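# Put one yellow sponge in each bench tote

## Task

Finish with precisely one yellow sponge inside each of the three totes on the bench, with no sponge sticking out past a tote's rim. Every yellow sponge not in a tote must end up on top of the low shelf, where the spares begin. The totes must stay at their original spots on the bench, and the cartons beneath the bench at theirs on the floor, with no visible shift or rotation. The low shelf must be standing upright at the end, otherwise the task fails, and both the bench and the low shelf should stay roughly where they were. The robot must not topple or finish leaning, or the task fails.

## Robot and tools

Robot: TidyBot++, a four-caster mobile base (0.54 m long, 0.50 m wide, 0.38 m tall) carrying one seven-joint arm that ends in a right hand with index, middle and ring fingers plus a thumb. The shoulder sits 0.12 m ahead of base centre, 0.68 m up. Segments: upper arm 0.42 m, forearm 0.31 m, hand 0.30 m to the reported hand point, and straight fingers reach 0.12 m beyond it. The arm starts folded with the hand pointing down. Two cameras: base_camera (fixed, looking forward and down) and wrist_camera (on a mast at the wrist, palm side; the open hand hides much of its view).

Frames: the base frame has its origin on the floor under base centre, x forward, y left, z up, in metres. hand_pose and "target" use it. base_odometry uses the base frame as it was at scene start; heading in rad, left positive, -3.142 to 3.142. It counts wheel turns only, so slip looks like travel. base_tilt is in degrees, forward and right positive.

move: one action plus optional "cameras" (list of base_camera, wrist_camera or all) and "blocking" (true by default: returns once all motion rests; false: returns within about 0.5 s while motion continues). Action keys:
- base: an object of relative offsets measured from where the base is when the command starts, along its axes at that moment. translate_m (metres, forward +, -2 to 2), strafe_m (metres, left +, -2 to 2), rotate_rad (radians, counter-clockwise seen from above +, -6.3 to 6.3).
- joints: an object of absolute targets keyed by name. joint_1_rad to joint_7_rad in radians. joint_1_rad spins the arm about vertical, positive clockwise from above (opposite to rotate_rad); joint_2_rad shoulder -2.249 to 2.249, 0 is upright, positive leans forward; joint_3_rad rotates the upper arm; joint_4_rad elbow -2.579 to 2.579, negative bends forward; joint_5_rad forearm roll; joint_6_rad wrist -2.099 to 2.099, negative bends forward; joint_7_rad hand roll, positive counter-clockwise from above when pointing down. Joints 1, 3, 5, 7 take any angle via the shorter route, so use steps under half a turn. Hand keys hand_index_mcp ... hand_thumb_ipl (16 hinges: mcp, abd, pip, dip per finger; cmc, axl, mcp, ipl for thumb) are absolute goals on a scale -1 to 1 between each hinge's stops; toward -1 mostly curls toward the palm (mcp straight at +0.75, pip +0.58, dip +0.70, abd 0.00; thumb cmc +0.71 straight, axl +0.68, mcp +0.23, ipl +0.17). hand_current_limit (-1 to 1, maps 0 to 550 mA; start +0.4) and hand_speed (-0.96 to 1; start -0.6) are settings. Omitted hand keys keep their goals, so a grip holds.
- target: one list of seven numbers, an absolute hand pose in the base frame: x, y, z in metres then quaternion qw, qx, qy, qz. Alongside it, joints may only contain hand keys.
- speeds: top speeds for this action: translate_m/strafe_m 0.05 to 0.5 m/s (give only one when combining them), rotate_rad 0.1 to 1.57 rad/s.
- min_time_s: 0.1 to 8 s, minimum duration for arm motions.
A move with no action just reports state and images. Unknown keys make a call invalid; out-of-range values get it refused, and then later move/wait/finished_scene calls in the same reply are skipped, as they are after an uncommanded stop.

wait: seconds (0 to 10), optional cameras; returns state, early if motion has finished. stop: brakes all running motions; braked parts may keep pressing. zoom_image: camera plus region [x0, y0, x1, y1] in pixels of that camera's latest image, at most 504 by 504. finished_scene: scene (this scene's number); ends it irreversibly.

Result lines: "move" says done or the worst status. base_status, joint_status, hand_status: moving, done, off_target (rested away from target, maybe still pushing), stopped, not_followed (a check withheld targets; "joint command not followed" for self-collision, "pose unreachable" for targets), contact_stop, time_out (base after 14 s, or unreachable target after 10 s), torque_fault, limit_stop_at_motor_heat. hand_target is where the hand would sit with all joints on target. hand_state gives one word per hand motor (moving, goal, blocked, overload), plus <motor>_current_ma (positive pushes toward -1) and hand_goal_<motor>. motor_effort is percent of max torque, peak in brackets. on_its_own lists things the robot did unasked. Motor temperatures, MOTOR HOT (60 °C) and OVER-TEMPERATURE FAULT (75 °C, arm sags for 30 to 60 s) track heat. ARM HIT means a hard self or base collision.

Practical notes: a target usually lands within 4 cm and 10 degrees; correct by adding (wanted minus hand_pose) to the last target, and to hold still resend hand_target, not hand_pose. Loads make the arm sag; never command a joint to its reading while holding something. The arm does not avoid obstacles and keeps pushing when blocked; a blocked base also keeps pushing. Hand motors at 495 mA or above for 5 s shut down for 10 s, so grip at moderate current limits. A pointing-down hand reaches at most about 0.95 m up, only near the base. A torque fault (104.5 N m joints 1 to 4, 51.3 N m joints 5 to 7) freezes the arm 10 s and discards hand commands meanwhile.

Avoid: driving or turning while the arm is caught on something high (tipping), sideways swings with the arm stretched out, hard hits on furniture, knocking totes, cartons or the shelf, dropping sponges from height, and releasing objects while moving. Check camera images for true hand and sponge positions.

Each tool is called after "Request:" as name([rows], argument=value, ...), one row to a line, values as JSON.

## Session

Request:
move()

Scene clock: 0.00 s.
Motor temperatures (°C): [32 31 32 33 35 38 40]
base_odometry: x=+0.000 y=+0.000 heading=+0.000
base_tilt: forward=-0.1 right=-0.4
base_status: not commanded
joint_positions: joint_1_rad=-0.006 joint_2_rad=-0.307 joint_3_rad=+3.120 joint_4_rad=-2.505 joint_5_rad=+0.006 joint_6_rad=-0.918 joint_7_rad=+3.185 hand_index_mcp=+0.752 hand_index_abd=+0.000 hand_index_pip=+0.577 hand_index_dip=+0.696 hand_middle_mcp=+0.752 hand_middle_abd=+0.000 hand_middle_pip=+0.577 hand_middle_dip=+0.696 hand_ring_mcp=+0.752 hand_ring_abd=+0.000 hand_ring_pip=+0.577 hand_ring_dip=+0.696 hand_thumb_cmc=+0.714 hand_thumb_axl=+0.677 hand_thumb_mcp=+0.223 hand_thumb_ipl=+0.168 hand_current_limit=+0.400 hand_speed=-0.600
joint_status: not commanded
hand_state: goal,goal,goal,goal,goal,goal,goal,goal,goal,goal,goal,goal,goal,goal,goal,goal
index_mcp_current_ma: 0
index_abd_current_ma: 0
index_pip_current_ma: 0
index_dip_current_ma: 0
middle_mcp_current_ma: 0
middle_abd_current_ma: 0
middle_pip_current_ma: 0
middle_dip_current_ma: 0
ring_mcp_current_ma: 0
ring_abd_current_ma: 0
ring_pip_current_ma: 0
ring_dip_current_ma: 0
thumb_cmc_current_ma: 0
thumb_axl_current_ma: 0
thumb_mcp_current_ma: -1
thumb_ipl_current_ma: 0
hand_goal_index_mcp: 0.754
hand_goal_index_abd: 0.000
hand_goal_index_pip: 0.576
hand_goal_index_dip: 0.696
hand_goal_middle_mcp: 0.754
hand_goal_middle_abd: 0.000
hand_goal_middle_pip: 0.576
hand_goal_middle_dip: 0.696
hand_goal_ring_mcp: 0.754
hand_goal_ring_abd: 0.000
hand_goal_ring_pip: 0.576
hand_goal_ring_dip: 0.696
hand_goal_thumb_cmc: 0.714
hand_goal_thumb_axl: 0.678
hand_goal_thumb_mcp: 0.226
hand_goal_thumb_ipl: 0.168
motor_effort: joint_1_rad=-1 joint_2_rad=-2 joint_3_rad=+0 joint_4_rad=+10 joint_5_rad=+0 joint_6_rad=+0 joint_7_rad=+0
hand_pose: x=+0.3404 y=-0.0136 z=+0.5994 quat_wxyz=(-0.013, -0.681, -0.732, -0.005) (m; base frame)
hand_target: x=+0.3402 y=-0.0136 z=+0.5993 quat_wxyz=(-0.013, -0.681, -0.732, -0.005) (m; base frame)
hand_status: not commanded
pictures: base_camera, wrist_camera

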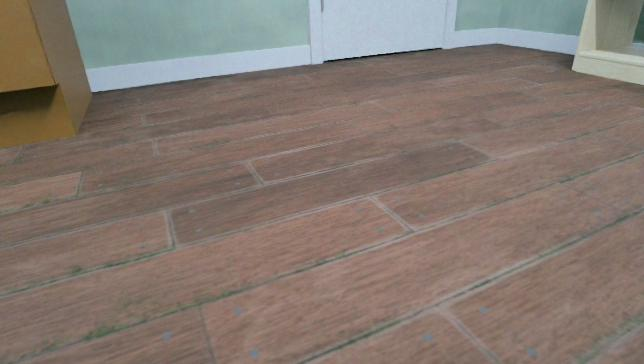

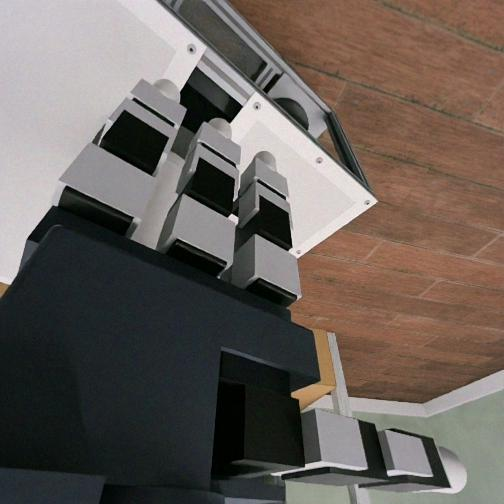

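Request:
move(joints={"joint_1_rad":0,"joint_2_rad":-1.2,"joint_3_rad":3.142,"joint_4_rad":-2.03,"joint_5_rad":0,"joint_6_rad":-0.1,"joint_7_rad":2.463}, cameras=["all"])

Request:
move(base={"rotate_rad":1.0}, cameras=["all"])

Request:
move(base={"rotate_rad":-2.0}, cameras=["all"])

Scene clock: 11.67 s.
move: done
base_odometry: x=+0.000 y=+0.000 heading=+0.000
base_tilt: forward=-0.2 right=-0.5
base_status: not commanded
joint_positions: joint_1_rad=-0.006 joint_2_rad=-1.190 joint_3_rad=+3.123 joint_4_rad=-2.065 joint_5_rad=+0.006 joint_6_rad=-0.171 joint_7_rad=+2.520 hand_index_mcp=+0.759 hand_index_abd=+0.000 hand_index_pip=+0.577 hand_index_dip=+0.696 hand_middle_mcp=+0.759 hand_middle_abd=+0.000 hand_middle_pip=+0.577 hand_middle_dip=+0.696 hand_ring_mcp=+0.758 hand_ring_abd=+0.000 hand_ring_pip=+0.577 hand_ring_dip=+0.696 hand_thumb_cmc=+0.719 hand_thumb_axl=+0.677 hand_thumb_mcp=+0.226 hand_thumb_ipl=+0.168 hand_current_limit=+0.400 hand_speed=-0.600
joint_status: all done
hand_state: goal,goal,goal,goal,goal,goal,goal,goal,goal,goal,goal,goal,goal,goal,goal,goal
index_mcp_current_ma: 2
index_abd_current_ma: 0
index_pip_current_ma: 0
index_dip_current_ma: 0
middle_mcp_current_ma: 2
middle_abd_current_ma: 0
middle_pip_current_ma: 0
middle_dip_current_ma: 0
ring_mcp_current_ma: 2
ring_abd_current_ma: 0
ring_pip_current_ma: 0
ring_dip_current_ma: 0
thumb_cmc_current_ma: 2
thumb_axl_current_ma: 0
thumb_mcp_current_ma: 0
thumb_ipl_current_ma: 0
hand_goal_index_mcp: 0.754
hand_goal_index_abd: 0.000
hand_goal_index_pip: 0.576
hand_goal_index_dip: 0.696
hand_goal_middle_mcp: 0.754
hand_goal_middle_abd: 0.000
hand_goal_middle_pip: 0.576
hand_goal_middle_dip: 0.696
hand_goal_ring_mcp: 0.754
hand_goal_ring_abd: 0.000
hand_goal_ring_pip: 0.576
hand_goal_ring_dip: 0.696
hand_goal_thumb_cmc: 0.714
hand_goal_thumb_axl: 0.678
hand_goal_thumb_mcp: 0.226
hand_goal_thumb_ipl: 0.168
motor_effort: joint_1_rad=-1(3) joint_2_rad=+14(16) joint_3_rad=+0(1) joint_4_rad=+14(17) joint_5_rad=+0(1) joint_6_rad=+8(9) joint_7_rad=+0(1)
hand_pose: x=+0.2030 y=-0.0559 z=+1.2402 quat_wxyz=(-0.398, -0.439, -0.239, -0.770) (m; base frame)
hand_target: x=+0.1694 y=-0.0699 z=+1.2682 quat_wxyz=(-0.386, -0.405, -0.193, -0.806) (m; base frame)
hand_status: not commanded
pictures: base_camera, wrist_camera
camera_calibration:
wrist_camera: T_world_to_cam=[[-0.0081875, -0.999214, 0.038795, -0.0692464], [-0.284164, -0.0348719, -0.958141, 1.19755], [0.958741, -0.0188689, -0.283655, 0.271678], [0, 0, 0, 1]] pos_world=[0.0792644, -0.022305, 1.22717]

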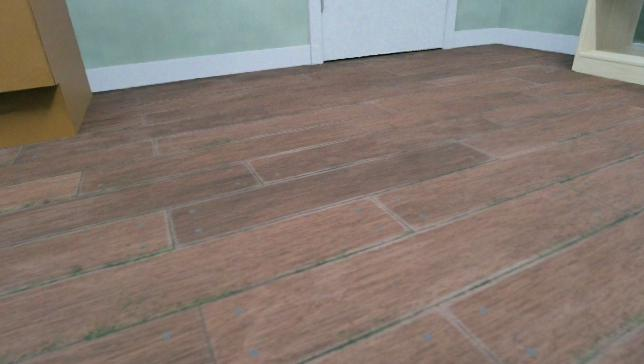

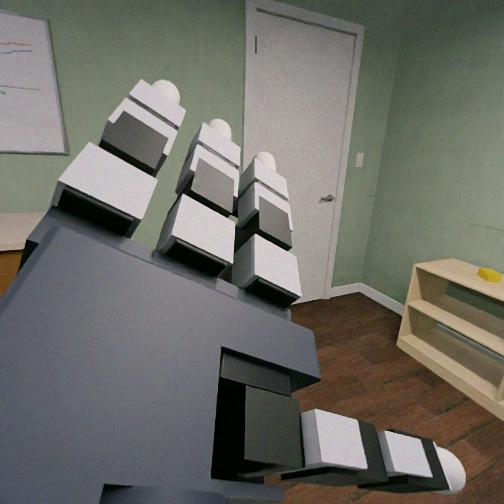

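Scene clock: 13.57 s.
move: done
base_odometry: x=+0.000 y=+0.000 heading=+0.999
base_tilt: forward=-0.2 right=-0.5
base_status: done
joint_positions: joint_1_rad=-0.006 joint_2_rad=-1.190 joint_3_rad=+3.125 joint_4_rad=-2.065 joint_5_rad=+0.006 joint_6_rad=-0.170 joint_7_rad=+2.519 hand_index_mcp=+0.759 hand_index_abd=+0.000 hand_index_pip=+0.577 hand_index_dip=+0.696 hand_middle_mcp=+0.759 hand_middle_abd=+0.000 hand_middle_pip=+0.577 hand_middle_dip=+0.696 hand_ring_mcp=+0.759 hand_ring_abd=+0.000 hand_ring_pip=+0.577 hand_ring_dip=+0.696 hand_thumb_cmc=+0.719 hand_thumb_axl=+0.677 hand_thumb_mcp=+0.226 hand_thumb_ipl=+0.168 hand_current_limit=+0.400 hand_speed=-0.600
joint_status: not commanded
hand_state: goal,goal,goal,goal,goal,goal,goal,goal,goal,goal,goal,goal,goal,goal,goal,goal
index_mcp_current_ma: 2
index_abd_current_ma: 0
index_pip_current_ma: 0
index_dip_current_ma: 0
middle_mcp_current_ma: 2
middle_abd_current_ma: 0
middle_pip_current_ma: 0
middle_dip_current_ma: 0
ring_mcp_current_ma: 2
ring_abd_current_ma: 0
ring_pip_current_ma: 0
ring_dip_current_ma: 0
thumb_cmc_current_ma: 2
thumb_axl_current_ma: 0
thumb_mcp_current_ma: 0
thumb_ipl_current_ma: 0
hand_goal_index_mcp: 0.754
hand_goal_index_abd: 0.000
hand_goal_index_pip: 0.576
hand_goal_index_dip: 0.696
hand_goal_middle_mcp: 0.754
hand_goal_middle_abd: 0.000
hand_goal_middle_pip: 0.576
hand_goal_middle_dip: 0.696
hand_goal_ring_mcp: 0.754
hand_goal_ring_abd: 0.000
hand_goal_ring_pip: 0.576
hand_goal_ring_dip: 0.696
hand_goal_thumb_cmc: 0.714
hand_goal_thumb_axl: 0.678
hand_goal_thumb_mcp: 0.226
hand_goal_thumb_ipl: 0.168
motor_effort: joint_1_rad=-1(2) joint_2_rad=+14(14) joint_3_rad=+0(1) joint_4_rad=+13(14) joint_5_rad=+0(1) joint_6_rad=+7(9) joint_7_rad=+0(1)
hand_pose: x=+0.2028 y=-0.0570 z=+1.2403 quat_wxyz=(-0.397, -0.439, -0.237, -0.770) (m; base frame)
hand_target: x=+0.1694 y=-0.0699 z=+1.2682 quat_wxyz=(-0.386, -0.405, -0.193, -0.806) (m; base frame)
hand_status: not commanded
pictures: base_camera, wrist_camera
camera_calibration:
wrist_camera: T_world_to_cam=[[-0.00834567, -0.999321, 0.0358989, -0.0667846], [-0.282936, -0.0320733, -0.958602, 1.19808], [0.959102, -0.0181573, -0.282477, 0.270418], [0, 0, 0, 1]] pos_world=[0.0790655, -0.0234027, 1.22727]

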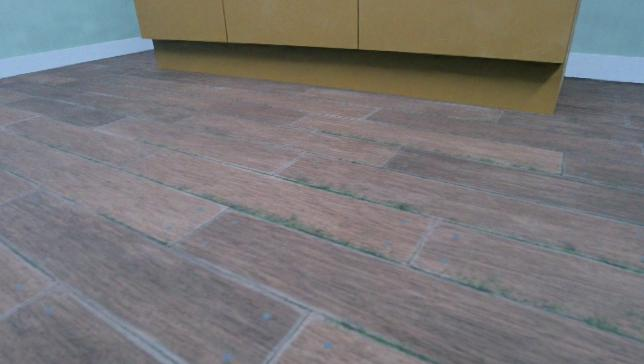

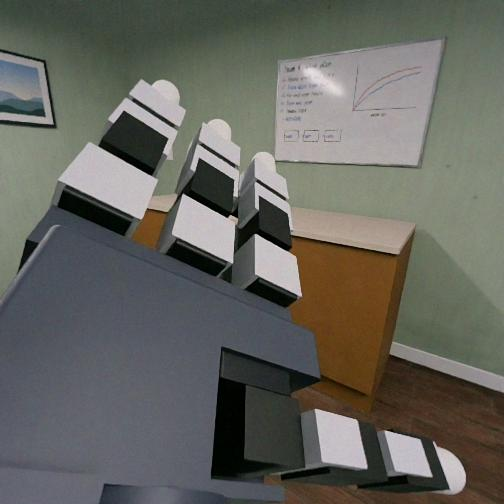

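Scene clock: 16.27 s.
move: done
base_odometry: x=+0.000 y=+0.000 heading=-1.000
base_tilt: forward=-0.2 right=-0.4
base_status: done
joint_positions: joint_1_rad=-0.006 joint_2_rad=-1.190 joint_3_rad=+3.126 joint_4_rad=-2.065 joint_5_rad=+0.006 joint_6_rad=-0.169 joint_7_rad=+2.519 hand_index_mcp=+0.759 hand_index_abd=+0.000 hand_index_pip=+0.577 hand_index_dip=+0.696 hand_middle_mcp=+0.759 hand_middle_abd=+0.000 hand_middle_pip=+0.577 hand_middle_dip=+0.696 hand_ring_mcp=+0.759 hand_ring_abd=+0.000 hand_ring_pip=+0.577 hand_ring_dip=+0.696 hand_thumb_cmc=+0.719 hand_thumb_axl=+0.677 hand_thumb_mcp=+0.226 hand_thumb_ipl=+0.168 hand_current_limit=+0.400 hand_speed=-0.600
joint_status: not commanded
hand_state: goal,goal,goal,goal,goal,goal,goal,goal,goal,goal,goal,goal,goal,goal,goal,goal
index_mcp_current_ma: 2
index_abd_current_ma: 0
index_pip_current_ma: 0
index_dip_current_ma: 0
middle_mcp_current_ma: 2
middle_abd_current_ma: 0
middle_pip_current_ma: 0
middle_dip_current_ma: 0
ring_mcp_current_ma: 2
ring_abd_current_ma: 0
ring_pip_current_ma: 0
ring_dip_current_ma: 0
thumb_cmc_current_ma: 2
thumb_axl_current_ma: 0
thumb_mcp_current_ma: 0
thumb_ipl_current_ma: 0
hand_goal_index_mcp: 0.754
hand_goal_index_abd: 0.000
hand_goal_index_pip: 0.576
hand_goal_index_dip: 0.696
hand_goal_middle_mcp: 0.754
hand_goal_middle_abd: 0.000
hand_goal_middle_pip: 0.576
hand_goal_middle_dip: 0.696
hand_goal_ring_mcp: 0.754
hand_goal_ring_abd: 0.000
hand_goal_ring_pip: 0.576
hand_goal_ring_dip: 0.696
hand_goal_thumb_cmc: 0.714
hand_goal_thumb_axl: 0.678
hand_goal_thumb_mcp: 0.226
hand_goal_thumb_ipl: 0.168
motor_effort: joint_1_rad=-1(2) joint_2_rad=+14(15) joint_3_rad=+0(1) joint_4_rad=+13(15) joint_5_rad=+0(1) joint_6_rad=+7(8) joint_7_rad=+0(1)
hand_pose: x=+0.2027 y=-0.0578 z=+1.2403 quat_wxyz=(-0.397, -0.439, -0.237, -0.770) (m; base frame)
hand_target: x=+0.1694 y=-0.0699 z=+1.2682 quat_wxyz=(-0.386, -0.405, -0.193, -0.806) (m; base frame)
hand_status: not commanded
pictures: base_camera, wrist_camera
camera_calibration:
wrist_camera: T_world_to_cam=[[-0.0088735, -0.999366, 0.034485, -0.0657108], [-0.282547, -0.0305752, -0.958766, 1.19824], [0.959212, -0.0182513, -0.282097, 0.270025], [0, 0, 0, 1]] pos_world=[0.0789648, -0.0241045, 1.22727]

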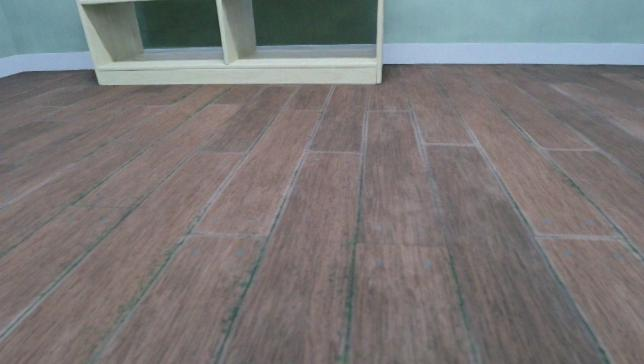

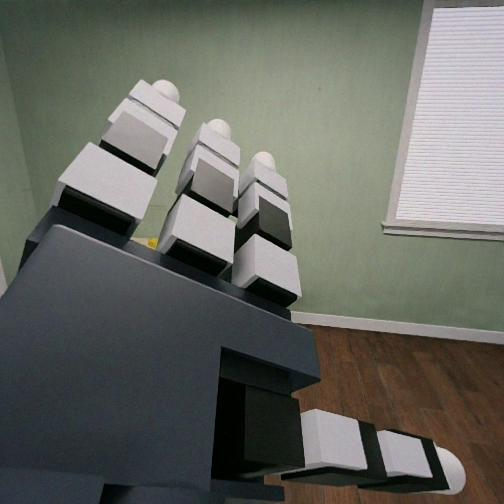

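Request:
move(base={"rotate_rad":-1.1}, cameras=["all"])

Request:
move(base={"rotate_rad":-1.1}, cameras=["all"])

Request:
move(base={"rotate_rad":-1.1}, cameras=["all"])

Scene clock: 21.57 s.
move: done
base_odometry: x=+0.000 y=+0.000 heading=-2.099
base_tilt: forward=-0.2 right=-0.5
base_status: done
joint_positions: joint_1_rad=-0.006 joint_2_rad=-1.190 joint_3_rad=+3.127 joint_4_rad=-2.065 joint_5_rad=+0.006 joint_6_rad=-0.169 joint_7_rad=+2.519 hand_index_mcp=+0.759 hand_index_abd=+0.000 hand_index_pip=+0.577 hand_index_dip=+0.696 hand_middle_mcp=+0.759 hand_middle_abd=+0.000 hand_middle_pip=+0.577 hand_middle_dip=+0.696 hand_ring_mcp=+0.759 hand_ring_abd=+0.000 hand_ring_pip=+0.577 hand_ring_dip=+0.696 hand_thumb_cmc=+0.719 hand_thumb_axl=+0.677 hand_thumb_mcp=+0.226 hand_thumb_ipl=+0.168 hand_current_limit=+0.400 hand_speed=-0.600
joint_status: not commanded
hand_state: goal,goal,goal,goal,goal,goal,goal,goal,goal,goal,goal,goal,goal,goal,goal,goal
index_mcp_current_ma: 2
index_abd_current_ma: 0
index_pip_current_ma: 0
index_dip_current_ma: 0
middle_mcp_current_ma: 2
middle_abd_current_ma: 0
middle_pip_current_ma: 0
middle_dip_current_ma: 0
ring_mcp_current_ma: 2
ring_abd_current_ma: 0
ring_pip_current_ma: 0
ring_dip_current_ma: 0
thumb_cmc_current_ma: 2
thumb_axl_current_ma: 0
thumb_mcp_current_ma: 0
thumb_ipl_current_ma: 0
hand_goal_index_mcp: 0.754
hand_goal_index_abd: 0.000
hand_goal_index_pip: 0.576
hand_goal_index_dip: 0.696
hand_goal_middle_mcp: 0.754
hand_goal_middle_abd: 0.000
hand_goal_middle_pip: 0.576
hand_goal_middle_dip: 0.696
hand_goal_ring_mcp: 0.754
hand_goal_ring_abd: 0.000
hand_goal_ring_pip: 0.576
hand_goal_ring_dip: 0.696
hand_goal_thumb_cmc: 0.714
hand_goal_thumb_axl: 0.678
hand_goal_thumb_mcp: 0.226
hand_goal_thumb_ipl: 0.168
motor_effort: joint_1_rad=-1(2) joint_2_rad=+14(14) joint_3_rad=+0(1) joint_4_rad=+14(14) joint_5_rad=+0(1) joint_6_rad=+7(8) joint_7_rad=+0(0)
hand_pose: x=+0.2027 y=-0.0581 z=+1.2403 quat_wxyz=(-0.397, -0.439, -0.236, -0.770) (m; base frame)
hand_target: x=+0.1694 y=-0.0699 z=+1.2682 quat_wxyz=(-0.386, -0.405, -0.193, -0.806) (m; base frame)
hand_status: not commanded
pictures: base_camera, wrist_camera
camera_calibration:
wrist_camera: T_world_to_cam=[[-0.00910854, -0.999379, 0.0340331, -0.0653389], [-0.282551, -0.0300753, -0.958781, 1.19826], [0.959209, -0.0183492, -0.282102, 0.270025], [0, 0, 0, 1]] pos_world=[0.0789643, -0.0243055, 1.22727]

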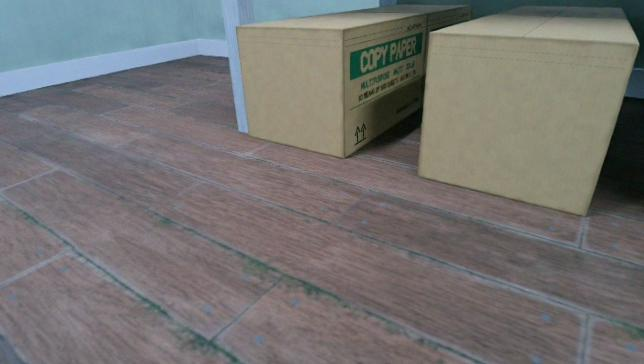

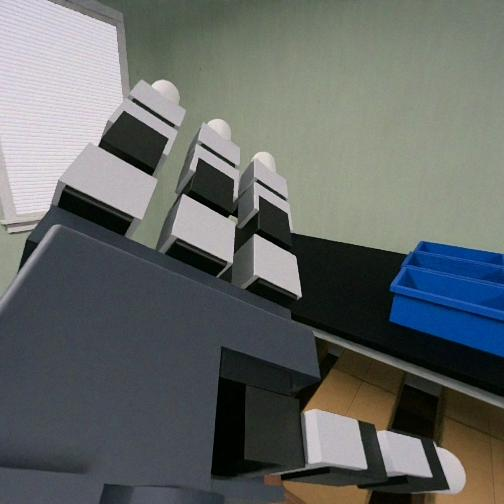

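Scene clock: 23.53 s.
move: done
base_odometry: x=+0.000 y=+0.000 heading=+3.085
base_tilt: forward=-0.1 right=-0.4
base_status: done
joint_positions: joint_1_rad=-0.006 joint_2_rad=-1.190 joint_3_rad=+3.127 joint_4_rad=-2.065 joint_5_rad=+0.006 joint_6_rad=-0.169 joint_7_rad=+2.519 hand_index_mcp=+0.759 hand_index_abd=+0.000 hand_index_pip=+0.577 hand_index_dip=+0.696 hand_middle_mcp=+0.759 hand_middle_abd=+0.000 hand_middle_pip=+0.577 hand_middle_dip=+0.696 hand_ring_mcp=+0.759 hand_ring_abd=+0.000 hand_ring_pip=+0.577 hand_ring_dip=+0.696 hand_thumb_cmc=+0.719 hand_thumb_axl=+0.677 hand_thumb_mcp=+0.226 hand_thumb_ipl=+0.168 hand_current_limit=+0.400 hand_speed=-0.600
joint_status: not commanded
hand_state: goal,goal,goal,goal,goal,goal,goal,goal,goal,goal,goal,goal,goal,goal,goal,goal
index_mcp_current_ma: 2
index_abd_current_ma: 0
index_pip_current_ma: 0
index_dip_current_ma: 0
middle_mcp_current_ma: 2
middle_abd_current_ma: 0
middle_pip_current_ma: 0
middle_dip_current_ma: 0
ring_mcp_current_ma: 2
ring_abd_current_ma: 0
ring_pip_current_ma: 0
ring_dip_current_ma: 0
thumb_cmc_current_ma: 2
thumb_axl_current_ma: 0
thumb_mcp_current_ma: 0
thumb_ipl_current_ma: 0
hand_goal_index_mcp: 0.754
hand_goal_index_abd: 0.000
hand_goal_index_pip: 0.576
hand_goal_index_dip: 0.696
hand_goal_middle_mcp: 0.754
hand_goal_middle_abd: 0.000
hand_goal_middle_pip: 0.576
hand_goal_middle_dip: 0.696
hand_goal_ring_mcp: 0.754
hand_goal_ring_abd: 0.000
hand_goal_ring_pip: 0.576
hand_goal_ring_dip: 0.696
hand_goal_thumb_cmc: 0.714
hand_goal_thumb_axl: 0.678
hand_goal_thumb_mcp: 0.226
hand_goal_thumb_ipl: 0.168
motor_effort: joint_1_rad=-1(2) joint_2_rad=+14(14) joint_3_rad=+0(1) joint_4_rad=+13(14) joint_5_rad=+0(1) joint_6_rad=+7(8) joint_7_rad=+0(1)
hand_pose: x=+0.2027 y=-0.0582 z=+1.2403 quat_wxyz=(-0.397, -0.439, -0.236, -0.770) (m; base frame)
hand_target: x=+0.1694 y=-0.0699 z=+1.2682 quat_wxyz=(-0.386, -0.405, -0.193, -0.806) (m; base frame)
hand_status: not commanded
pictures: base_camera, wrist_camera
camera_calibration:
wrist_camera: T_world_to_cam=[[-0.00909274, -0.99939, 0.0337176, -0.0650527], [-0.282641, -0.0297754, -0.958764, 1.19825], [0.959183, -0.0182478, -0.282197, 0.270145], [0, 0, 0, 1]] pos_world=[0.0789642, -0.0244051, 1.22727]

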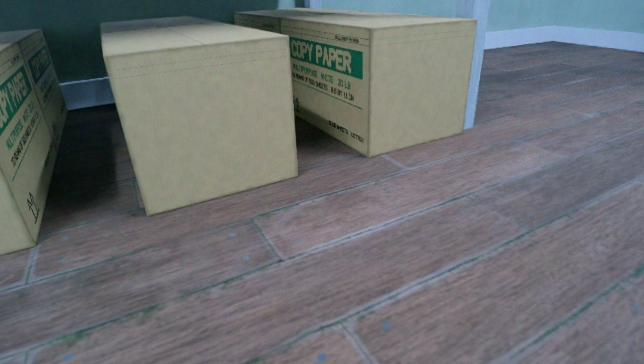

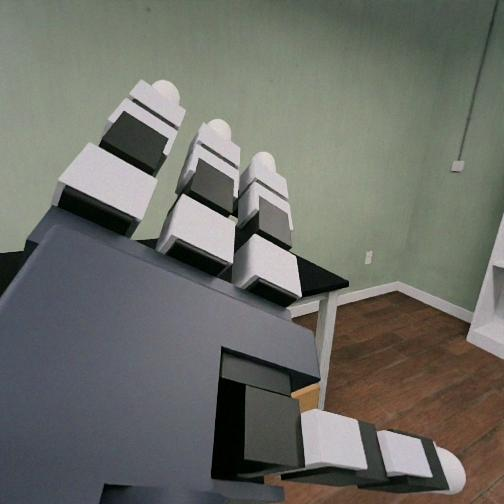

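Scene clock: 25.50 s.
move: done
base_odometry: x=+0.000 y=+0.000 heading=+1.986
base_tilt: forward=-0.1 right=-0.4
base_status: done
joint_positions: joint_1_rad=-0.006 joint_2_rad=-1.190 joint_3_rad=+3.127 joint_4_rad=-2.065 joint_5_rad=+0.006 joint_6_rad=-0.169 joint_7_rad=+2.519 hand_index_mcp=+0.759 hand_index_abd=+0.000 hand_index_pip=+0.577 hand_index_dip=+0.696 hand_middle_mcp=+0.759 hand_middle_abd=+0.000 hand_middle_pip=+0.577 hand_middle_dip=+0.696 hand_ring_mcp=+0.759 hand_ring_abd=+0.000 hand_ring_pip=+0.577 hand_ring_dip=+0.696 hand_thumb_cmc=+0.719 hand_thumb_axl=+0.677 hand_thumb_mcp=+0.226 hand_thumb_ipl=+0.168 hand_current_limit=+0.400 hand_speed=-0.600
joint_status: not commanded
hand_state: goal,goal,goal,goal,goal,goal,goal,goal,goal,goal,goal,goal,goal,goal,goal,goal
index_mcp_current_ma: 2
index_abd_current_ma: 0
index_pip_current_ma: 0
index_dip_current_ma: 0
middle_mcp_current_ma: 2
middle_abd_current_ma: 0
middle_pip_current_ma: 0
middle_dip_current_ma: 0
ring_mcp_current_ma: 2
ring_abd_current_ma: 0
ring_pip_current_ma: 0
ring_dip_current_ma: 0
thumb_cmc_current_ma: 2
thumb_axl_current_ma: 0
thumb_mcp_current_ma: 0
thumb_ipl_current_ma: 0
hand_goal_index_mcp: 0.754
hand_goal_index_abd: 0.000
hand_goal_index_pip: 0.576
hand_goal_index_dip: 0.696
hand_goal_middle_mcp: 0.754
hand_goal_middle_abd: 0.000
hand_goal_middle_pip: 0.576
hand_goal_middle_dip: 0.696
hand_goal_ring_mcp: 0.754
hand_goal_ring_abd: 0.000
hand_goal_ring_pip: 0.576
hand_goal_ring_dip: 0.696
hand_goal_thumb_cmc: 0.714
hand_goal_thumb_axl: 0.678
hand_goal_thumb_mcp: 0.226
hand_goal_thumb_ipl: 0.168
motor_effort: joint_1_rad=-1(2) joint_2_rad=+14(14) joint_3_rad=+1(1) joint_4_rad=+13(14) joint_5_rad=-1(1) joint_6_rad=+7(9) joint_7_rad=+0(0)
hand_pose: x=+0.2026 y=-0.0583 z=+1.2403 quat_wxyz=(-0.397, -0.439, -0.236, -0.770) (m; base frame)
hand_target: x=+0.1694 y=-0.0699 z=+1.2682 quat_wxyz=(-0.386, -0.405, -0.193, -0.806) (m; base frame)
hand_status: not commanded
pictures: base_camera, wrist_camera
camera_calibration:
wrist_camera: T_world_to_cam=[[-0.00924858, -0.999394, 0.03355, -0.0649355], [-0.282552, -0.0295723, -0.958796, 1.19829], [0.959208, -0.0183471, -0.282107, 0.270028], [0, 0, 0, 1]] pos_world=[0.078964, -0.0245058, 1.22727]

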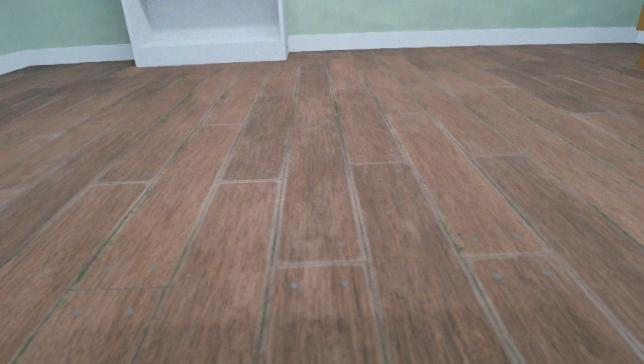

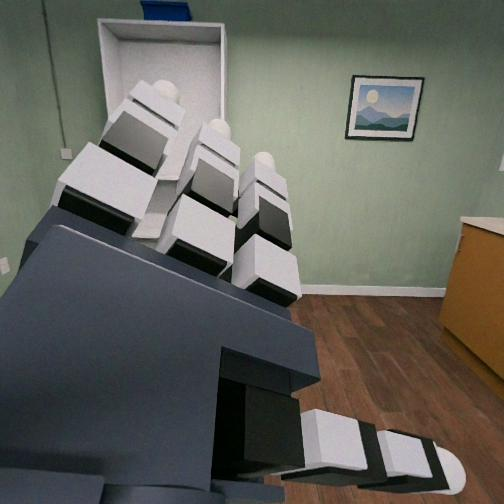

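Request:
move(base={"rotate_rad":1.6}, joints={"joint_6_rad":-0.45}, cameras=["all"])

Request:
move(joints={"joint_1_rad":-0.4}, cameras=["wrist_camera"])

Scene clock: 40.33 s.
move: done
base_odometry: x=+0.000 y=+0.000 heading=-2.698
base_tilt: forward=-0.2 right=-0.5
base_status: done
joint_positions: joint_1_rad=-0.006 joint_2_rad=-1.190 joint_3_rad=+3.128 joint_4_rad=-2.057 joint_5_rad=+0.006 joint_6_rad=-0.419 joint_7_rad=+2.519 hand_index_mcp=+0.761 hand_index_abd=+0.000 hand_index_pip=+0.577 hand_index_dip=+0.696 hand_middle_mcp=+0.761 hand_middle_abd=+0.000 hand_middle_pip=+0.577 hand_middle_dip=+0.696 hand_ring_mcp=+0.761 hand_ring_abd=+0.001 hand_ring_pip=+0.577 hand_ring_dip=+0.696 hand_thumb_cmc=+0.719 hand_thumb_axl=+0.677 hand_thumb_mcp=+0.226 hand_thumb_ipl=+0.168 hand_current_limit=+0.400 hand_speed=-0.600
joint_status: all done
hand_state: goal,goal,goal,goal,goal,goal,goal,goal,goal,goal,goal,goal,goal,goal,goal,goal
index_mcp_current_ma: 3
index_abd_current_ma: 0
index_pip_current_ma: 0
index_dip_current_ma: 0
middle_mcp_current_ma: 3
middle_abd_current_ma: 0
middle_pip_current_ma: 0
middle_dip_current_ma: 0
ring_mcp_current_ma: 3
ring_abd_current_ma: 0
ring_pip_current_ma: 0
ring_dip_current_ma: 0
thumb_cmc_current_ma: 2
thumb_axl_current_ma: 0
thumb_mcp_current_ma: 0
thumb_ipl_current_ma: 0
hand_goal_index_mcp: 0.754
hand_goal_index_abd: 0.000
hand_goal_index_pip: 0.576
hand_goal_index_dip: 0.696
hand_goal_middle_mcp: 0.754
hand_goal_middle_abd: 0.000
hand_goal_middle_pip: 0.576
hand_goal_middle_dip: 0.696
hand_goal_ring_mcp: 0.754
hand_goal_ring_abd: 0.000
hand_goal_ring_pip: 0.576
hand_goal_ring_dip: 0.696
hand_goal_thumb_cmc: 0.714
hand_goal_thumb_axl: 0.678
hand_goal_thumb_mcp: 0.226
hand_goal_thumb_ipl: 0.168
motor_effort: joint_1_rad=-1(2) joint_2_rad=+14(15) joint_3_rad=+1(1) joint_4_rad=+14(16) joint_5_rad=+0(1) joint_6_rad=+8(11) joint_7_rad=+0(1)
hand_pose: x=+0.2421 y=-0.0593 z=+1.1806 quat_wxyz=(-0.368, -0.529, -0.282, -0.711) (m; base frame)
hand_target: x=+0.2327 y=-0.0699 z=+1.1826 quat_wxyz=(-0.346, -0.539, -0.257, -0.724) (m; base frame)
hand_status: not commanded
pictures: base_camera, wrist_camera
camera_calibration:
wrist_camera: T_world_to_cam=[[-0.00507975, -0.999317, 0.0366088, -0.0681557], [-0.504245, -0.0290545, -0.863072, 1.09291], [0.863546, -0.022844, -0.503753, 0.499942], [0, 0, 0, 1]] pos_world=[0.119025, -0.0249346, 1.1976]

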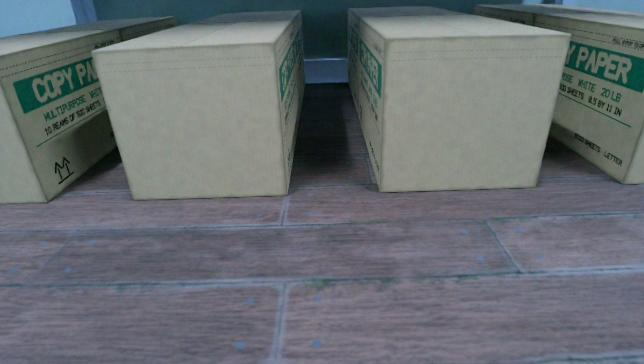

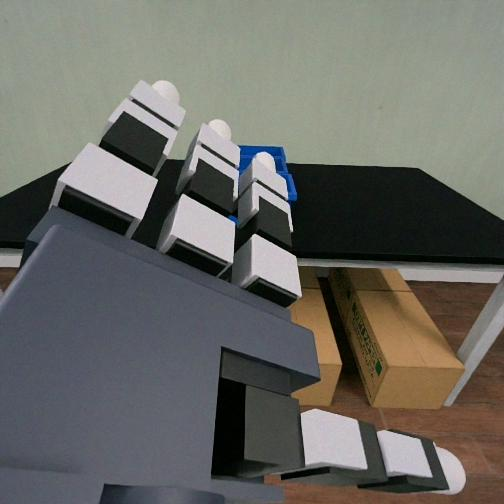

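Scene clock: 41.90 s.
move: done
base_odometry: x=+0.000 y=+0.000 heading=-2.698
base_tilt: forward=-0.1 right=-0.4
base_status: not commanded
joint_positions: joint_1_rad=-0.382 joint_2_rad=-1.190 joint_3_rad=+3.128 joint_4_rad=-2.057 joint_5_rad=+0.006 joint_6_rad=-0.419 joint_7_rad=+2.519 hand_index_mcp=+0.761 hand_index_abd=+0.000 hand_index_pip=+0.577 hand_index_dip=+0.696 hand_middle_mcp=+0.761 hand_middle_abd=+0.000 hand_middle_pip=+0.577 hand_middle_dip=+0.696 hand_ring_mcp=+0.761 hand_ring_abd=+0.001 hand_ring_pip=+0.577 hand_ring_dip=+0.696 hand_thumb_cmc=+0.719 hand_thumb_axl=+0.677 hand_thumb_mcp=+0.226 hand_thumb_ipl=+0.168 hand_current_limit=+0.400 hand_speed=-0.600
joint_status: all done
hand_state: goal,goal,goal,goal,goal,goal,goal,goal,goal,goal,goal,goal,goal,goal,goal,goal
index_mcp_current_ma: 3
index_abd_current_ma: 0
index_pip_current_ma: 0
index_dip_current_ma: 0
middle_mcp_current_ma: 3
middle_abd_current_ma: 0
middle_pip_current_ma: 0
middle_dip_current_ma: 0
ring_mcp_current_ma: 3
ring_abd_current_ma: 0
ring_pip_current_ma: 0
ring_dip_current_ma: 0
thumb_cmc_current_ma: 2
thumb_axl_current_ma: 0
thumb_mcp_current_ma: 0
thumb_ipl_current_ma: 0
hand_goal_index_mcp: 0.754
hand_goal_index_abd: 0.000
hand_goal_index_pip: 0.576
hand_goal_index_dip: 0.696
hand_goal_middle_mcp: 0.754
hand_goal_middle_abd: 0.000
hand_goal_middle_pip: 0.576
hand_goal_middle_dip: 0.696
hand_goal_ring_mcp: 0.754
hand_goal_ring_abd: 0.000
hand_goal_ring_pip: 0.576
hand_goal_ring_dip: 0.696
hand_goal_thumb_cmc: 0.714
hand_goal_thumb_axl: 0.678
hand_goal_thumb_mcp: 0.226
hand_goal_thumb_ipl: 0.168
motor_effort: joint_1_rad=-1(3) joint_2_rad=+13(14) joint_3_rad=+1(1) joint_4_rad=+14(14) joint_5_rad=+0(0) joint_6_rad=+9(9) joint_7_rad=+0(1)
hand_pose: x=+0.2553 y=-0.0100 z=+1.1806 quat_wxyz=(-0.228, -0.467, -0.376, -0.767) (m; base frame)
hand_target: x=+0.2510 y=-0.0201 z=+1.1826 quat_wxyz=(-0.195, -0.477, -0.359, -0.778) (m; base frame)
hand_status: not commanded
pictures: wrist_camera
camera_calibration:
wrist_camera: T_world_to_cam=[[0.362113, -0.931414, 0.0366364, -0.111923], [-0.458408, -0.212166, -0.863046, 1.08739], [0.811626, 0.295725, -0.503795, 0.506218], [0, 0, 0, 1]] pos_world=[0.128138, -0.0232405, 1.1976]

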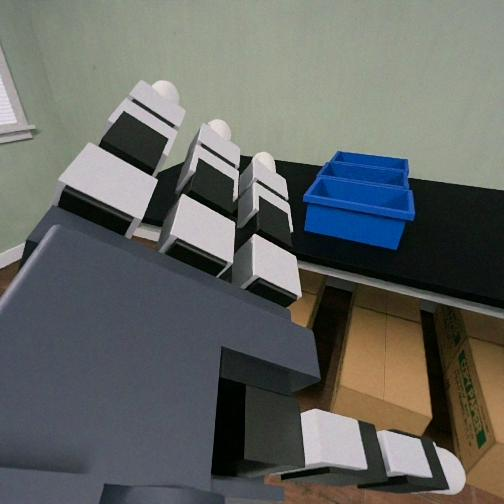

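Request:
move(joints={"joint_1_rad":0,"joint_2_rad":0.0,"joint_4_rad":-0.5,"joint_6_rad":-1.2}, base={"strafe_m":0.25}, cameras=["all"])

Scene clock: 70.87 s.
move: done
base_odometry: x=+0.108 y=-0.226 heading=-2.697
base_tilt: forward=-0.2 right=-0.5
base_status: done
joint_positions: joint_1_rad=-0.021 joint_2_rad=-0.012 joint_3_rad=+3.132 joint_4_rad=-0.540 joint_5_rad=+0.006 joint_6_rad=-1.117 joint_7_rad=+2.519 hand_index_mcp=+0.761 hand_index_abd=+0.000 hand_index_pip=+0.577 hand_index_dip=+0.696 hand_middle_mcp=+0.761 hand_middle_abd=+0.000 hand_middle_pip=+0.577 hand_middle_dip=+0.696 hand_ring_mcp=+0.761 hand_ring_abd=+0.001 hand_ring_pip=+0.577 hand_ring_dip=+0.696 hand_thumb_cmc=+0.719 hand_thumb_axl=+0.677 hand_thumb_mcp=+0.226 hand_thumb_ipl=+0.168 hand_current_limit=+0.400 hand_speed=-0.600
joint_status: all done
hand_state: goal,goal,goal,goal,goal,goal,goal,goal,goal,goal,goal,goal,goal,goal,goal,goal
index_mcp_current_ma: 3
index_abd_current_ma: 0
index_pip_current_ma: 0
index_dip_current_ma: 0
middle_mcp_current_ma: 3
middle_abd_current_ma: 0
middle_pip_current_ma: 0
middle_dip_current_ma: 0
ring_mcp_current_ma: 3
ring_abd_current_ma: 0
ring_pip_current_ma: 0
ring_dip_current_ma: 0
thumb_cmc_current_ma: 2
thumb_axl_current_ma: 0
thumb_mcp_current_ma: 0
thumb_ipl_current_ma: 0
hand_goal_index_mcp: 0.754
hand_goal_index_abd: 0.000
hand_goal_index_pip: 0.576
hand_goal_index_dip: 0.696
hand_goal_middle_mcp: 0.754
hand_goal_middle_abd: 0.000
hand_goal_middle_pip: 0.576
hand_goal_middle_dip: 0.696
hand_goal_ring_mcp: 0.754
hand_goal_ring_abd: 0.000
hand_goal_ring_pip: 0.576
hand_goal_ring_dip: 0.696
hand_goal_thumb_cmc: 0.714
hand_goal_thumb_axl: 0.678
hand_goal_thumb_mcp: 0.226
hand_goal_thumb_ipl: 0.168
motor_effort: joint_1_rad=-1(3) joint_2_rad=-12(16) joint_3_rad=+0(2) joint_4_rad=+11(15) joint_5_rad=+0(1) joint_6_rad=+9(10) joint_7_rad=+0(1)
hand_pose: x=+0.5784 y=-0.0541 z=+1.4074 quat_wxyz=(-0.304, -0.647, -0.344, -0.609) (m; base frame)
hand_target: x=+0.5753 y=-0.0699 z=+1.3911 quat_wxyz=(-0.285, -0.678, -0.324, -0.595) (m; base frame)
hand_status: not commanded
pictures: base_camera, wrist_camera
camera_calibration:
wrist_camera: T_world_to_cam=[[0.0205389, -0.999472, 0.0251813, -0.0682855], [-0.775102, -0.0318269, -0.631034, 1.28832], [0.631502, -0.00655737, -0.775347, 0.841297], [0, 0, 0, 1]] pos_world=[0.468701, -0.0217296, 1.46699]

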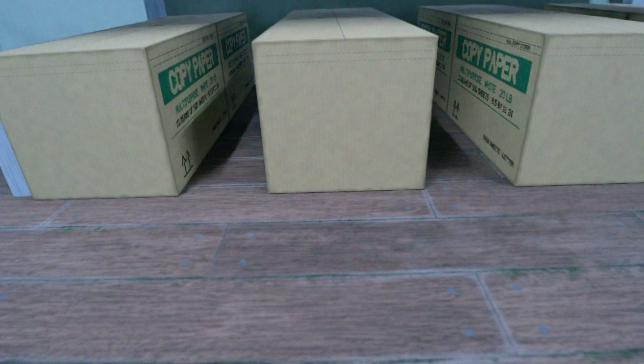

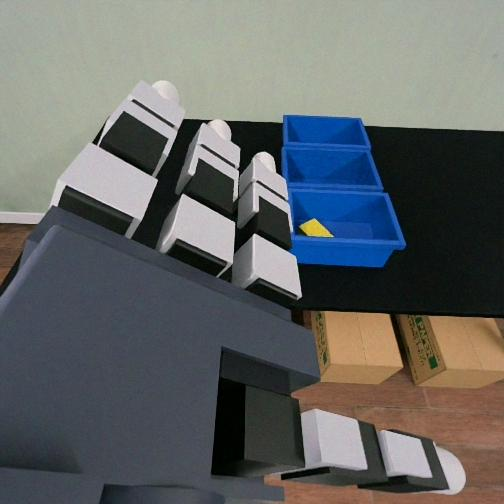

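Request:
move(joints={"joint_6_rad":-1.35}, base={"translate_m":0.35}, cameras=["all"])

Scene clock: 76.27 s.
move: done
base_odometry: x=-0.209 y=-0.377 heading=-2.696
base_tilt: forward=+0.0 right=-0.5
base_status: done
joint_positions: joint_1_rad=-0.019 joint_2_rad=+0.008 joint_3_rad=+3.132 joint_4_rad=-0.528 joint_5_rad=+0.006 joint_6_rad=-1.291 joint_7_rad=+2.519 hand_index_mcp=+0.761 hand_index_abd=+0.001 hand_index_pip=+0.577 hand_index_dip=+0.696 hand_middle_mcp=+0.761 hand_middle_abd=+0.001 hand_middle_pip=+0.577 hand_middle_dip=+0.696 hand_ring_mcp=+0.761 hand_ring_abd=+0.001 hand_ring_pip=+0.577 hand_ring_dip=+0.696 hand_thumb_cmc=+0.720 hand_thumb_axl=+0.677 hand_thumb_mcp=+0.226 hand_thumb_ipl=+0.168 hand_current_limit=+0.400 hand_speed=-0.600
joint_status: all done
hand_state: goal,goal,goal,goal,goal,goal,goal,goal,goal,goal,goal,goal,goal,goal,goal,goal
index_mcp_current_ma: 3
index_abd_current_ma: 0
index_pip_current_ma: 0
index_dip_current_ma: 0
middle_mcp_current_ma: 3
middle_abd_current_ma: 0
middle_pip_current_ma: 0
middle_dip_current_ma: 0
ring_mcp_current_ma: 3
ring_abd_current_ma: 0
ring_pip_current_ma: 0
ring_dip_current_ma: 0
thumb_cmc_current_ma: 2
thumb_axl_current_ma: 0
thumb_mcp_current_ma: 0
thumb_ipl_current_ma: 0
hand_goal_index_mcp: 0.754
hand_goal_index_abd: 0.000
hand_goal_index_pip: 0.576
hand_goal_index_dip: 0.696
hand_goal_middle_mcp: 0.754
hand_goal_middle_abd: 0.000
hand_goal_middle_pip: 0.576
hand_goal_middle_dip: 0.696
hand_goal_ring_mcp: 0.754
hand_goal_ring_abd: 0.000
hand_goal_ring_pip: 0.576
hand_goal_ring_dip: 0.696
hand_goal_thumb_cmc: 0.714
hand_goal_thumb_axl: 0.678
hand_goal_thumb_mcp: 0.226
hand_goal_thumb_ipl: 0.168
motor_effort: joint_1_rad=-1(2) joint_2_rad=-13(17) joint_3_rad=+0(1) joint_4_rad=+10(12) joint_5_rad=+0(1) joint_6_rad=+8(11) joint_7_rad=+0(0)
hand_pose: x=+0.5896 y=-0.0550 z=+1.3509 quat_wxyz=(-0.274, -0.700, -0.370, -0.546) (m; base frame)
hand_target: x=+0.5738 y=-0.0699 z=+1.3453 quat_wxyz=(-0.260, -0.721, -0.344, -0.543) (m; base frame)
hand_status: not commanded
pictures: base_camera, wrist_camera
camera_calibration:
wrist_camera: T_world_to_cam=[[0.0225314, -0.999422, 0.0254547, -0.0696208], [-0.87604, -0.0320051, -0.481175, 1.11839], [0.481712, -0.0114578, -0.876255, 1.01469], [0, 0, 0, 1]] pos_world=[0.492528, -0.0221605, 1.42904]

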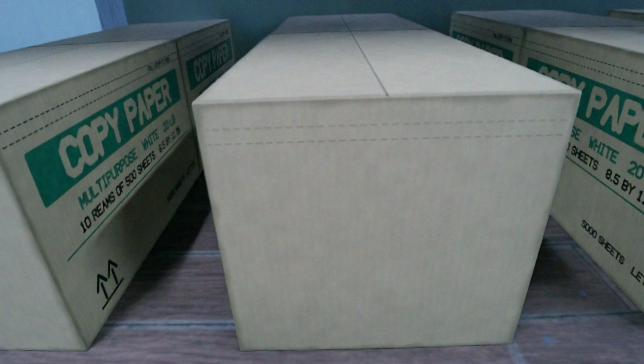

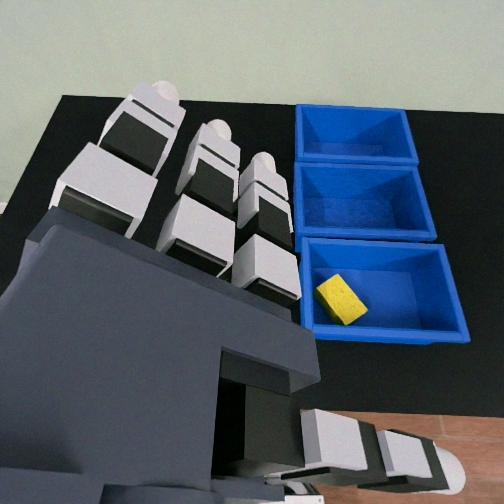

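Request:
zoom_image(camera="wrist_camera", region=[280, 90, 480, 350])

Scaled by 1.938.

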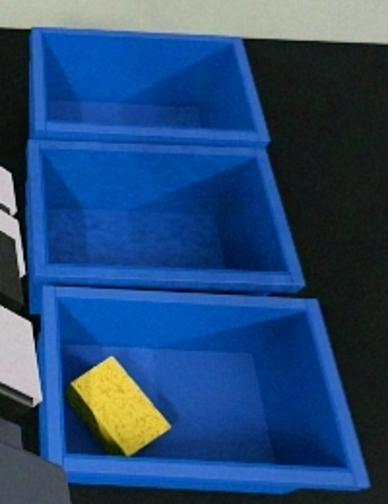

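Request:
move(base={"translate_m":-0.25})

Request:
move(base={"rotate_rad":1.566})

Request:
move(base={"translate_m":0.47,"strafe_m":0.95}, cameras=["all"])

Scene clock: 113.10 s.
move: done
base_odometry: x=+0.017 y=-0.269 heading=-2.696
base_tilt: forward=-0.1 right=-0.5
base_status: done
joint_positions: joint_1_rad=-0.016 joint_2_rad=-0.003 joint_3_rad=+3.133 joint_4_rad=-0.528 joint_5_rad=+0.006 joint_6_rad=-1.291 joint_7_rad=+2.519 hand_index_mcp=+0.761 hand_index_abd=+0.001 hand_index_pip=+0.577 hand_index_dip=+0.696 hand_middle_mcp=+0.761 hand_middle_abd=+0.001 hand_middle_pip=+0.577 hand_middle_dip=+0.696 hand_ring_mcp=+0.761 hand_ring_abd=+0.001 hand_ring_pip=+0.577 hand_ring_dip=+0.696 hand_thumb_cmc=+0.720 hand_thumb_axl=+0.677 hand_thumb_mcp=+0.226 hand_thumb_ipl=+0.168 hand_current_limit=+0.400 hand_speed=-0.600
joint_status: not commanded
hand_state: goal,goal,goal,goal,goal,goal,goal,goal,goal,goal,goal,goal,goal,goal,goal,goal
index_mcp_current_ma: 3
index_abd_current_ma: 0
index_pip_current_ma: 0
index_dip_current_ma: 0
middle_mcp_current_ma: 3
middle_abd_current_ma: 0
middle_pip_current_ma: 0
middle_dip_current_ma: 0
ring_mcp_current_ma: 3
ring_abd_current_ma: 0
ring_pip_current_ma: 0
ring_dip_current_ma: 0
thumb_cmc_current_ma: 2
thumb_axl_current_ma: 0
thumb_mcp_current_ma: 0
thumb_ipl_current_ma: 0
hand_goal_index_mcp: 0.754
hand_goal_index_abd: 0.000
hand_goal_index_pip: 0.576
hand_goal_index_dip: 0.696
hand_goal_middle_mcp: 0.754
hand_goal_middle_abd: 0.000
hand_goal_middle_pip: 0.576
hand_goal_middle_dip: 0.696
hand_goal_ring_mcp: 0.754
hand_goal_ring_abd: 0.000
hand_goal_ring_pip: 0.576
hand_goal_ring_dip: 0.696
hand_goal_thumb_cmc: 0.714
hand_goal_thumb_axl: 0.678
hand_goal_thumb_mcp: 0.226
hand_goal_thumb_ipl: 0.168
motor_effort: joint_1_rad=-1(2) joint_2_rad=-13(19) joint_3_rad=+0(2) joint_4_rad=+11(12) joint_5_rad=+0(1) joint_6_rad=+8(9) joint_7_rad=+0(1)
hand_pose: x=+0.5826 y=-0.0573 z=+1.3556 quat_wxyz=(-0.277, -0.698, -0.367, -0.549) (m; base frame)
hand_target: x=+0.5738 y=-0.0699 z=+1.3453 quat_wxyz=(-0.260, -0.721, -0.344, -0.543) (m; base frame)
hand_status: not commanded
pictures: none

Scene clock: 115.40 s.
move: done
base_odometry: x=+0.017 y=-0.269 heading=-1.131
base_tilt: forward=-0.1 right=-0.5
base_status: done
joint_positions: joint_1_rad=-0.012 joint_2_rad=-0.001 joint_3_rad=+3.134 joint_4_rad=-0.528 joint_5_rad=+0.006 joint_6_rad=-1.291 joint_7_rad=+2.519 hand_index_mcp=+0.761 hand_index_abd=+0.001 hand_index_pip=+0.577 hand_index_dip=+0.696 hand_middle_mcp=+0.761 hand_middle_abd=+0.001 hand_middle_pip=+0.577 hand_middle_dip=+0.696 hand_ring_mcp=+0.761 hand_ring_abd=+0.001 hand_ring_pip=+0.577 hand_ring_dip=+0.696 hand_thumb_cmc=+0.720 hand_thumb_axl=+0.677 hand_thumb_mcp=+0.226 hand_thumb_ipl=+0.168 hand_current_limit=+0.400 hand_speed=-0.600
joint_status: not commanded
hand_state: goal,goal,goal,goal,goal,goal,goal,goal,goal,goal,goal,goal,goal,goal,goal,goal
index_mcp_current_ma: 3
index_abd_current_ma: 0
index_pip_current_ma: 0
index_dip_current_ma: 0
middle_mcp_current_ma: 3
middle_abd_current_ma: 0
middle_pip_current_ma: 0
middle_dip_current_ma: 0
ring_mcp_current_ma: 3
ring_abd_current_ma: 0
ring_pip_current_ma: 0
ring_dip_current_ma: 0
thumb_cmc_current_ma: 2
thumb_axl_current_ma: 0
thumb_mcp_current_ma: 0
thumb_ipl_current_ma: 0
hand_goal_index_mcp: 0.754
hand_goal_index_abd: 0.000
hand_goal_index_pip: 0.576
hand_goal_index_dip: 0.696
hand_goal_middle_mcp: 0.754
hand_goal_middle_abd: 0.000
hand_goal_middle_pip: 0.576
hand_goal_middle_dip: 0.696
hand_goal_ring_mcp: 0.754
hand_goal_ring_abd: 0.000
hand_goal_ring_pip: 0.576
hand_goal_ring_dip: 0.696
hand_goal_thumb_cmc: 0.714
hand_goal_thumb_axl: 0.678
hand_goal_thumb_mcp: 0.226
hand_goal_thumb_ipl: 0.168
motor_effort: joint_1_rad=-1(3) joint_2_rad=-13(16) joint_3_rad=+0(2) joint_4_rad=+11(12) joint_5_rad=+0(2) joint_6_rad=+8(9) joint_7_rad=+0(1)
hand_pose: x=+0.5837 y=-0.0592 z=+1.3547 quat_wxyz=(-0.278, -0.699, -0.366, -0.548) (m; base frame)
hand_target: x=+0.5738 y=-0.0699 z=+1.3453 quat_wxyz=(-0.260, -0.721, -0.344, -0.543) (m; base frame)
hand_status: not commanded
pictures: none

Scene clock: 118.90 s.
move: done
base_odometry: x=+1.077 y=-0.289 heading=-1.130
base_tilt: forward=-0.1 right=-0.4
base_status: done
joint_positions: joint_1_rad=-0.011 joint_2_rad=-0.001 joint_3_rad=+3.134 joint_4_rad=-0.528 joint_5_rad=+0.006 joint_6_rad=-1.291 joint_7_rad=+2.519 hand_index_mcp=+0.761 hand_index_abd=+0.001 hand_index_pip=+0.577 hand_index_dip=+0.696 hand_middle_mcp=+0.761 hand_middle_abd=+0.001 hand_middle_pip=+0.577 hand_middle_dip=+0.696 hand_ring_mcp=+0.761 hand_ring_abd=+0.001 hand_ring_pip=+0.577 hand_ring_dip=+0.696 hand_thumb_cmc=+0.720 hand_thumb_axl=+0.677 hand_thumb_mcp=+0.226 hand_thumb_ipl=+0.168 hand_current_limit=+0.400 hand_speed=-0.600
joint_status: not commanded
hand_state: goal,goal,goal,goal,goal,goal,goal,goal,goal,goal,goal,goal,goal,goal,goal,goal
index_mcp_current_ma: 3
index_abd_current_ma: 0
index_pip_current_ma: 0
index_dip_current_ma: 0
middle_mcp_current_ma: 3
middle_abd_current_ma: 0
middle_pip_current_ma: 0
middle_dip_current_ma: 0
ring_mcp_current_ma: 3
ring_abd_current_ma: 0
ring_pip_current_ma: 0
ring_dip_current_ma: 0
thumb_cmc_current_ma: 2
thumb_axl_current_ma: 0
thumb_mcp_current_ma: 0
thumb_ipl_current_ma: 0
hand_goal_index_mcp: 0.754
hand_goal_index_abd: 0.000
hand_goal_index_pip: 0.576
hand_goal_index_dip: 0.696
hand_goal_middle_mcp: 0.754
hand_goal_middle_abd: 0.000
hand_goal_middle_pip: 0.576
hand_goal_middle_dip: 0.696
hand_goal_ring_mcp: 0.754
hand_goal_ring_abd: 0.000
hand_goal_ring_pip: 0.576
hand_goal_ring_dip: 0.696
hand_goal_thumb_cmc: 0.714
hand_goal_thumb_axl: 0.678
hand_goal_thumb_mcp: 0.226
hand_goal_thumb_ipl: 0.168
motor_effort: joint_1_rad=-1(3) joint_2_rad=-13(15) joint_3_rad=+0(1) joint_4_rad=+10(12) joint_5_rad=+0(1) joint_6_rad=+8(9) joint_7_rad=+0(1)
hand_pose: x=+0.5837 y=-0.0597 z=+1.3547 quat_wxyz=(-0.278, -0.699, -0.366, -0.548) (m; base frame)
hand_target: x=+0.5738 y=-0.0699 z=+1.3453 quat_wxyz=(-0.260, -0.721, -0.344, -0.543) (m; base frame)
hand_status: not commanded
pictures: base_camera, wrist_camera
camera_calibration:
wrist_camera: T_world_to_cam=[[0.012446, -0.999604, 0.02522, -0.0680539], [-0.872308, -0.0231835, -0.488407, 1.12299], [0.488798, -0.0159209, -0.872252, 1.01104], [0, 0, 0, 1]] pos_world=[0.486249, -0.0258955, 1.43207]

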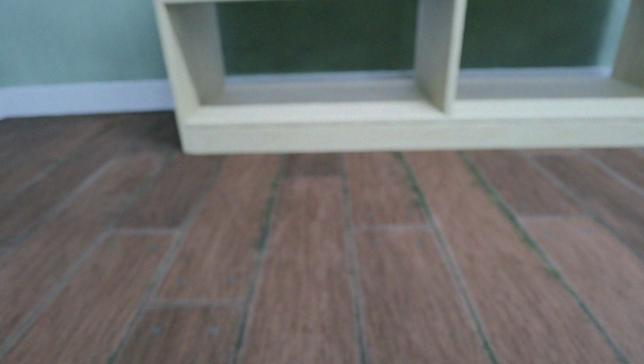

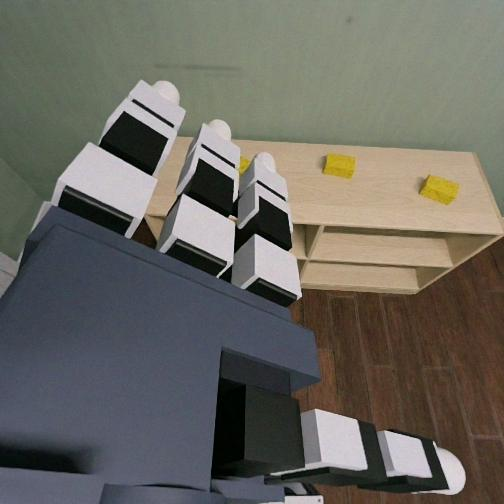

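Request:
zoom_image(camera="wrist_camera", region=[230, 130, 504, 250])

Scaled by 1.839.

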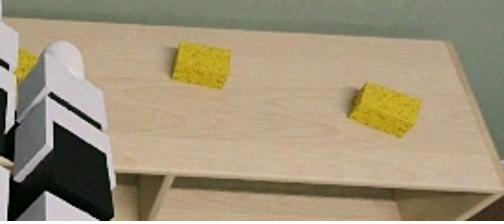

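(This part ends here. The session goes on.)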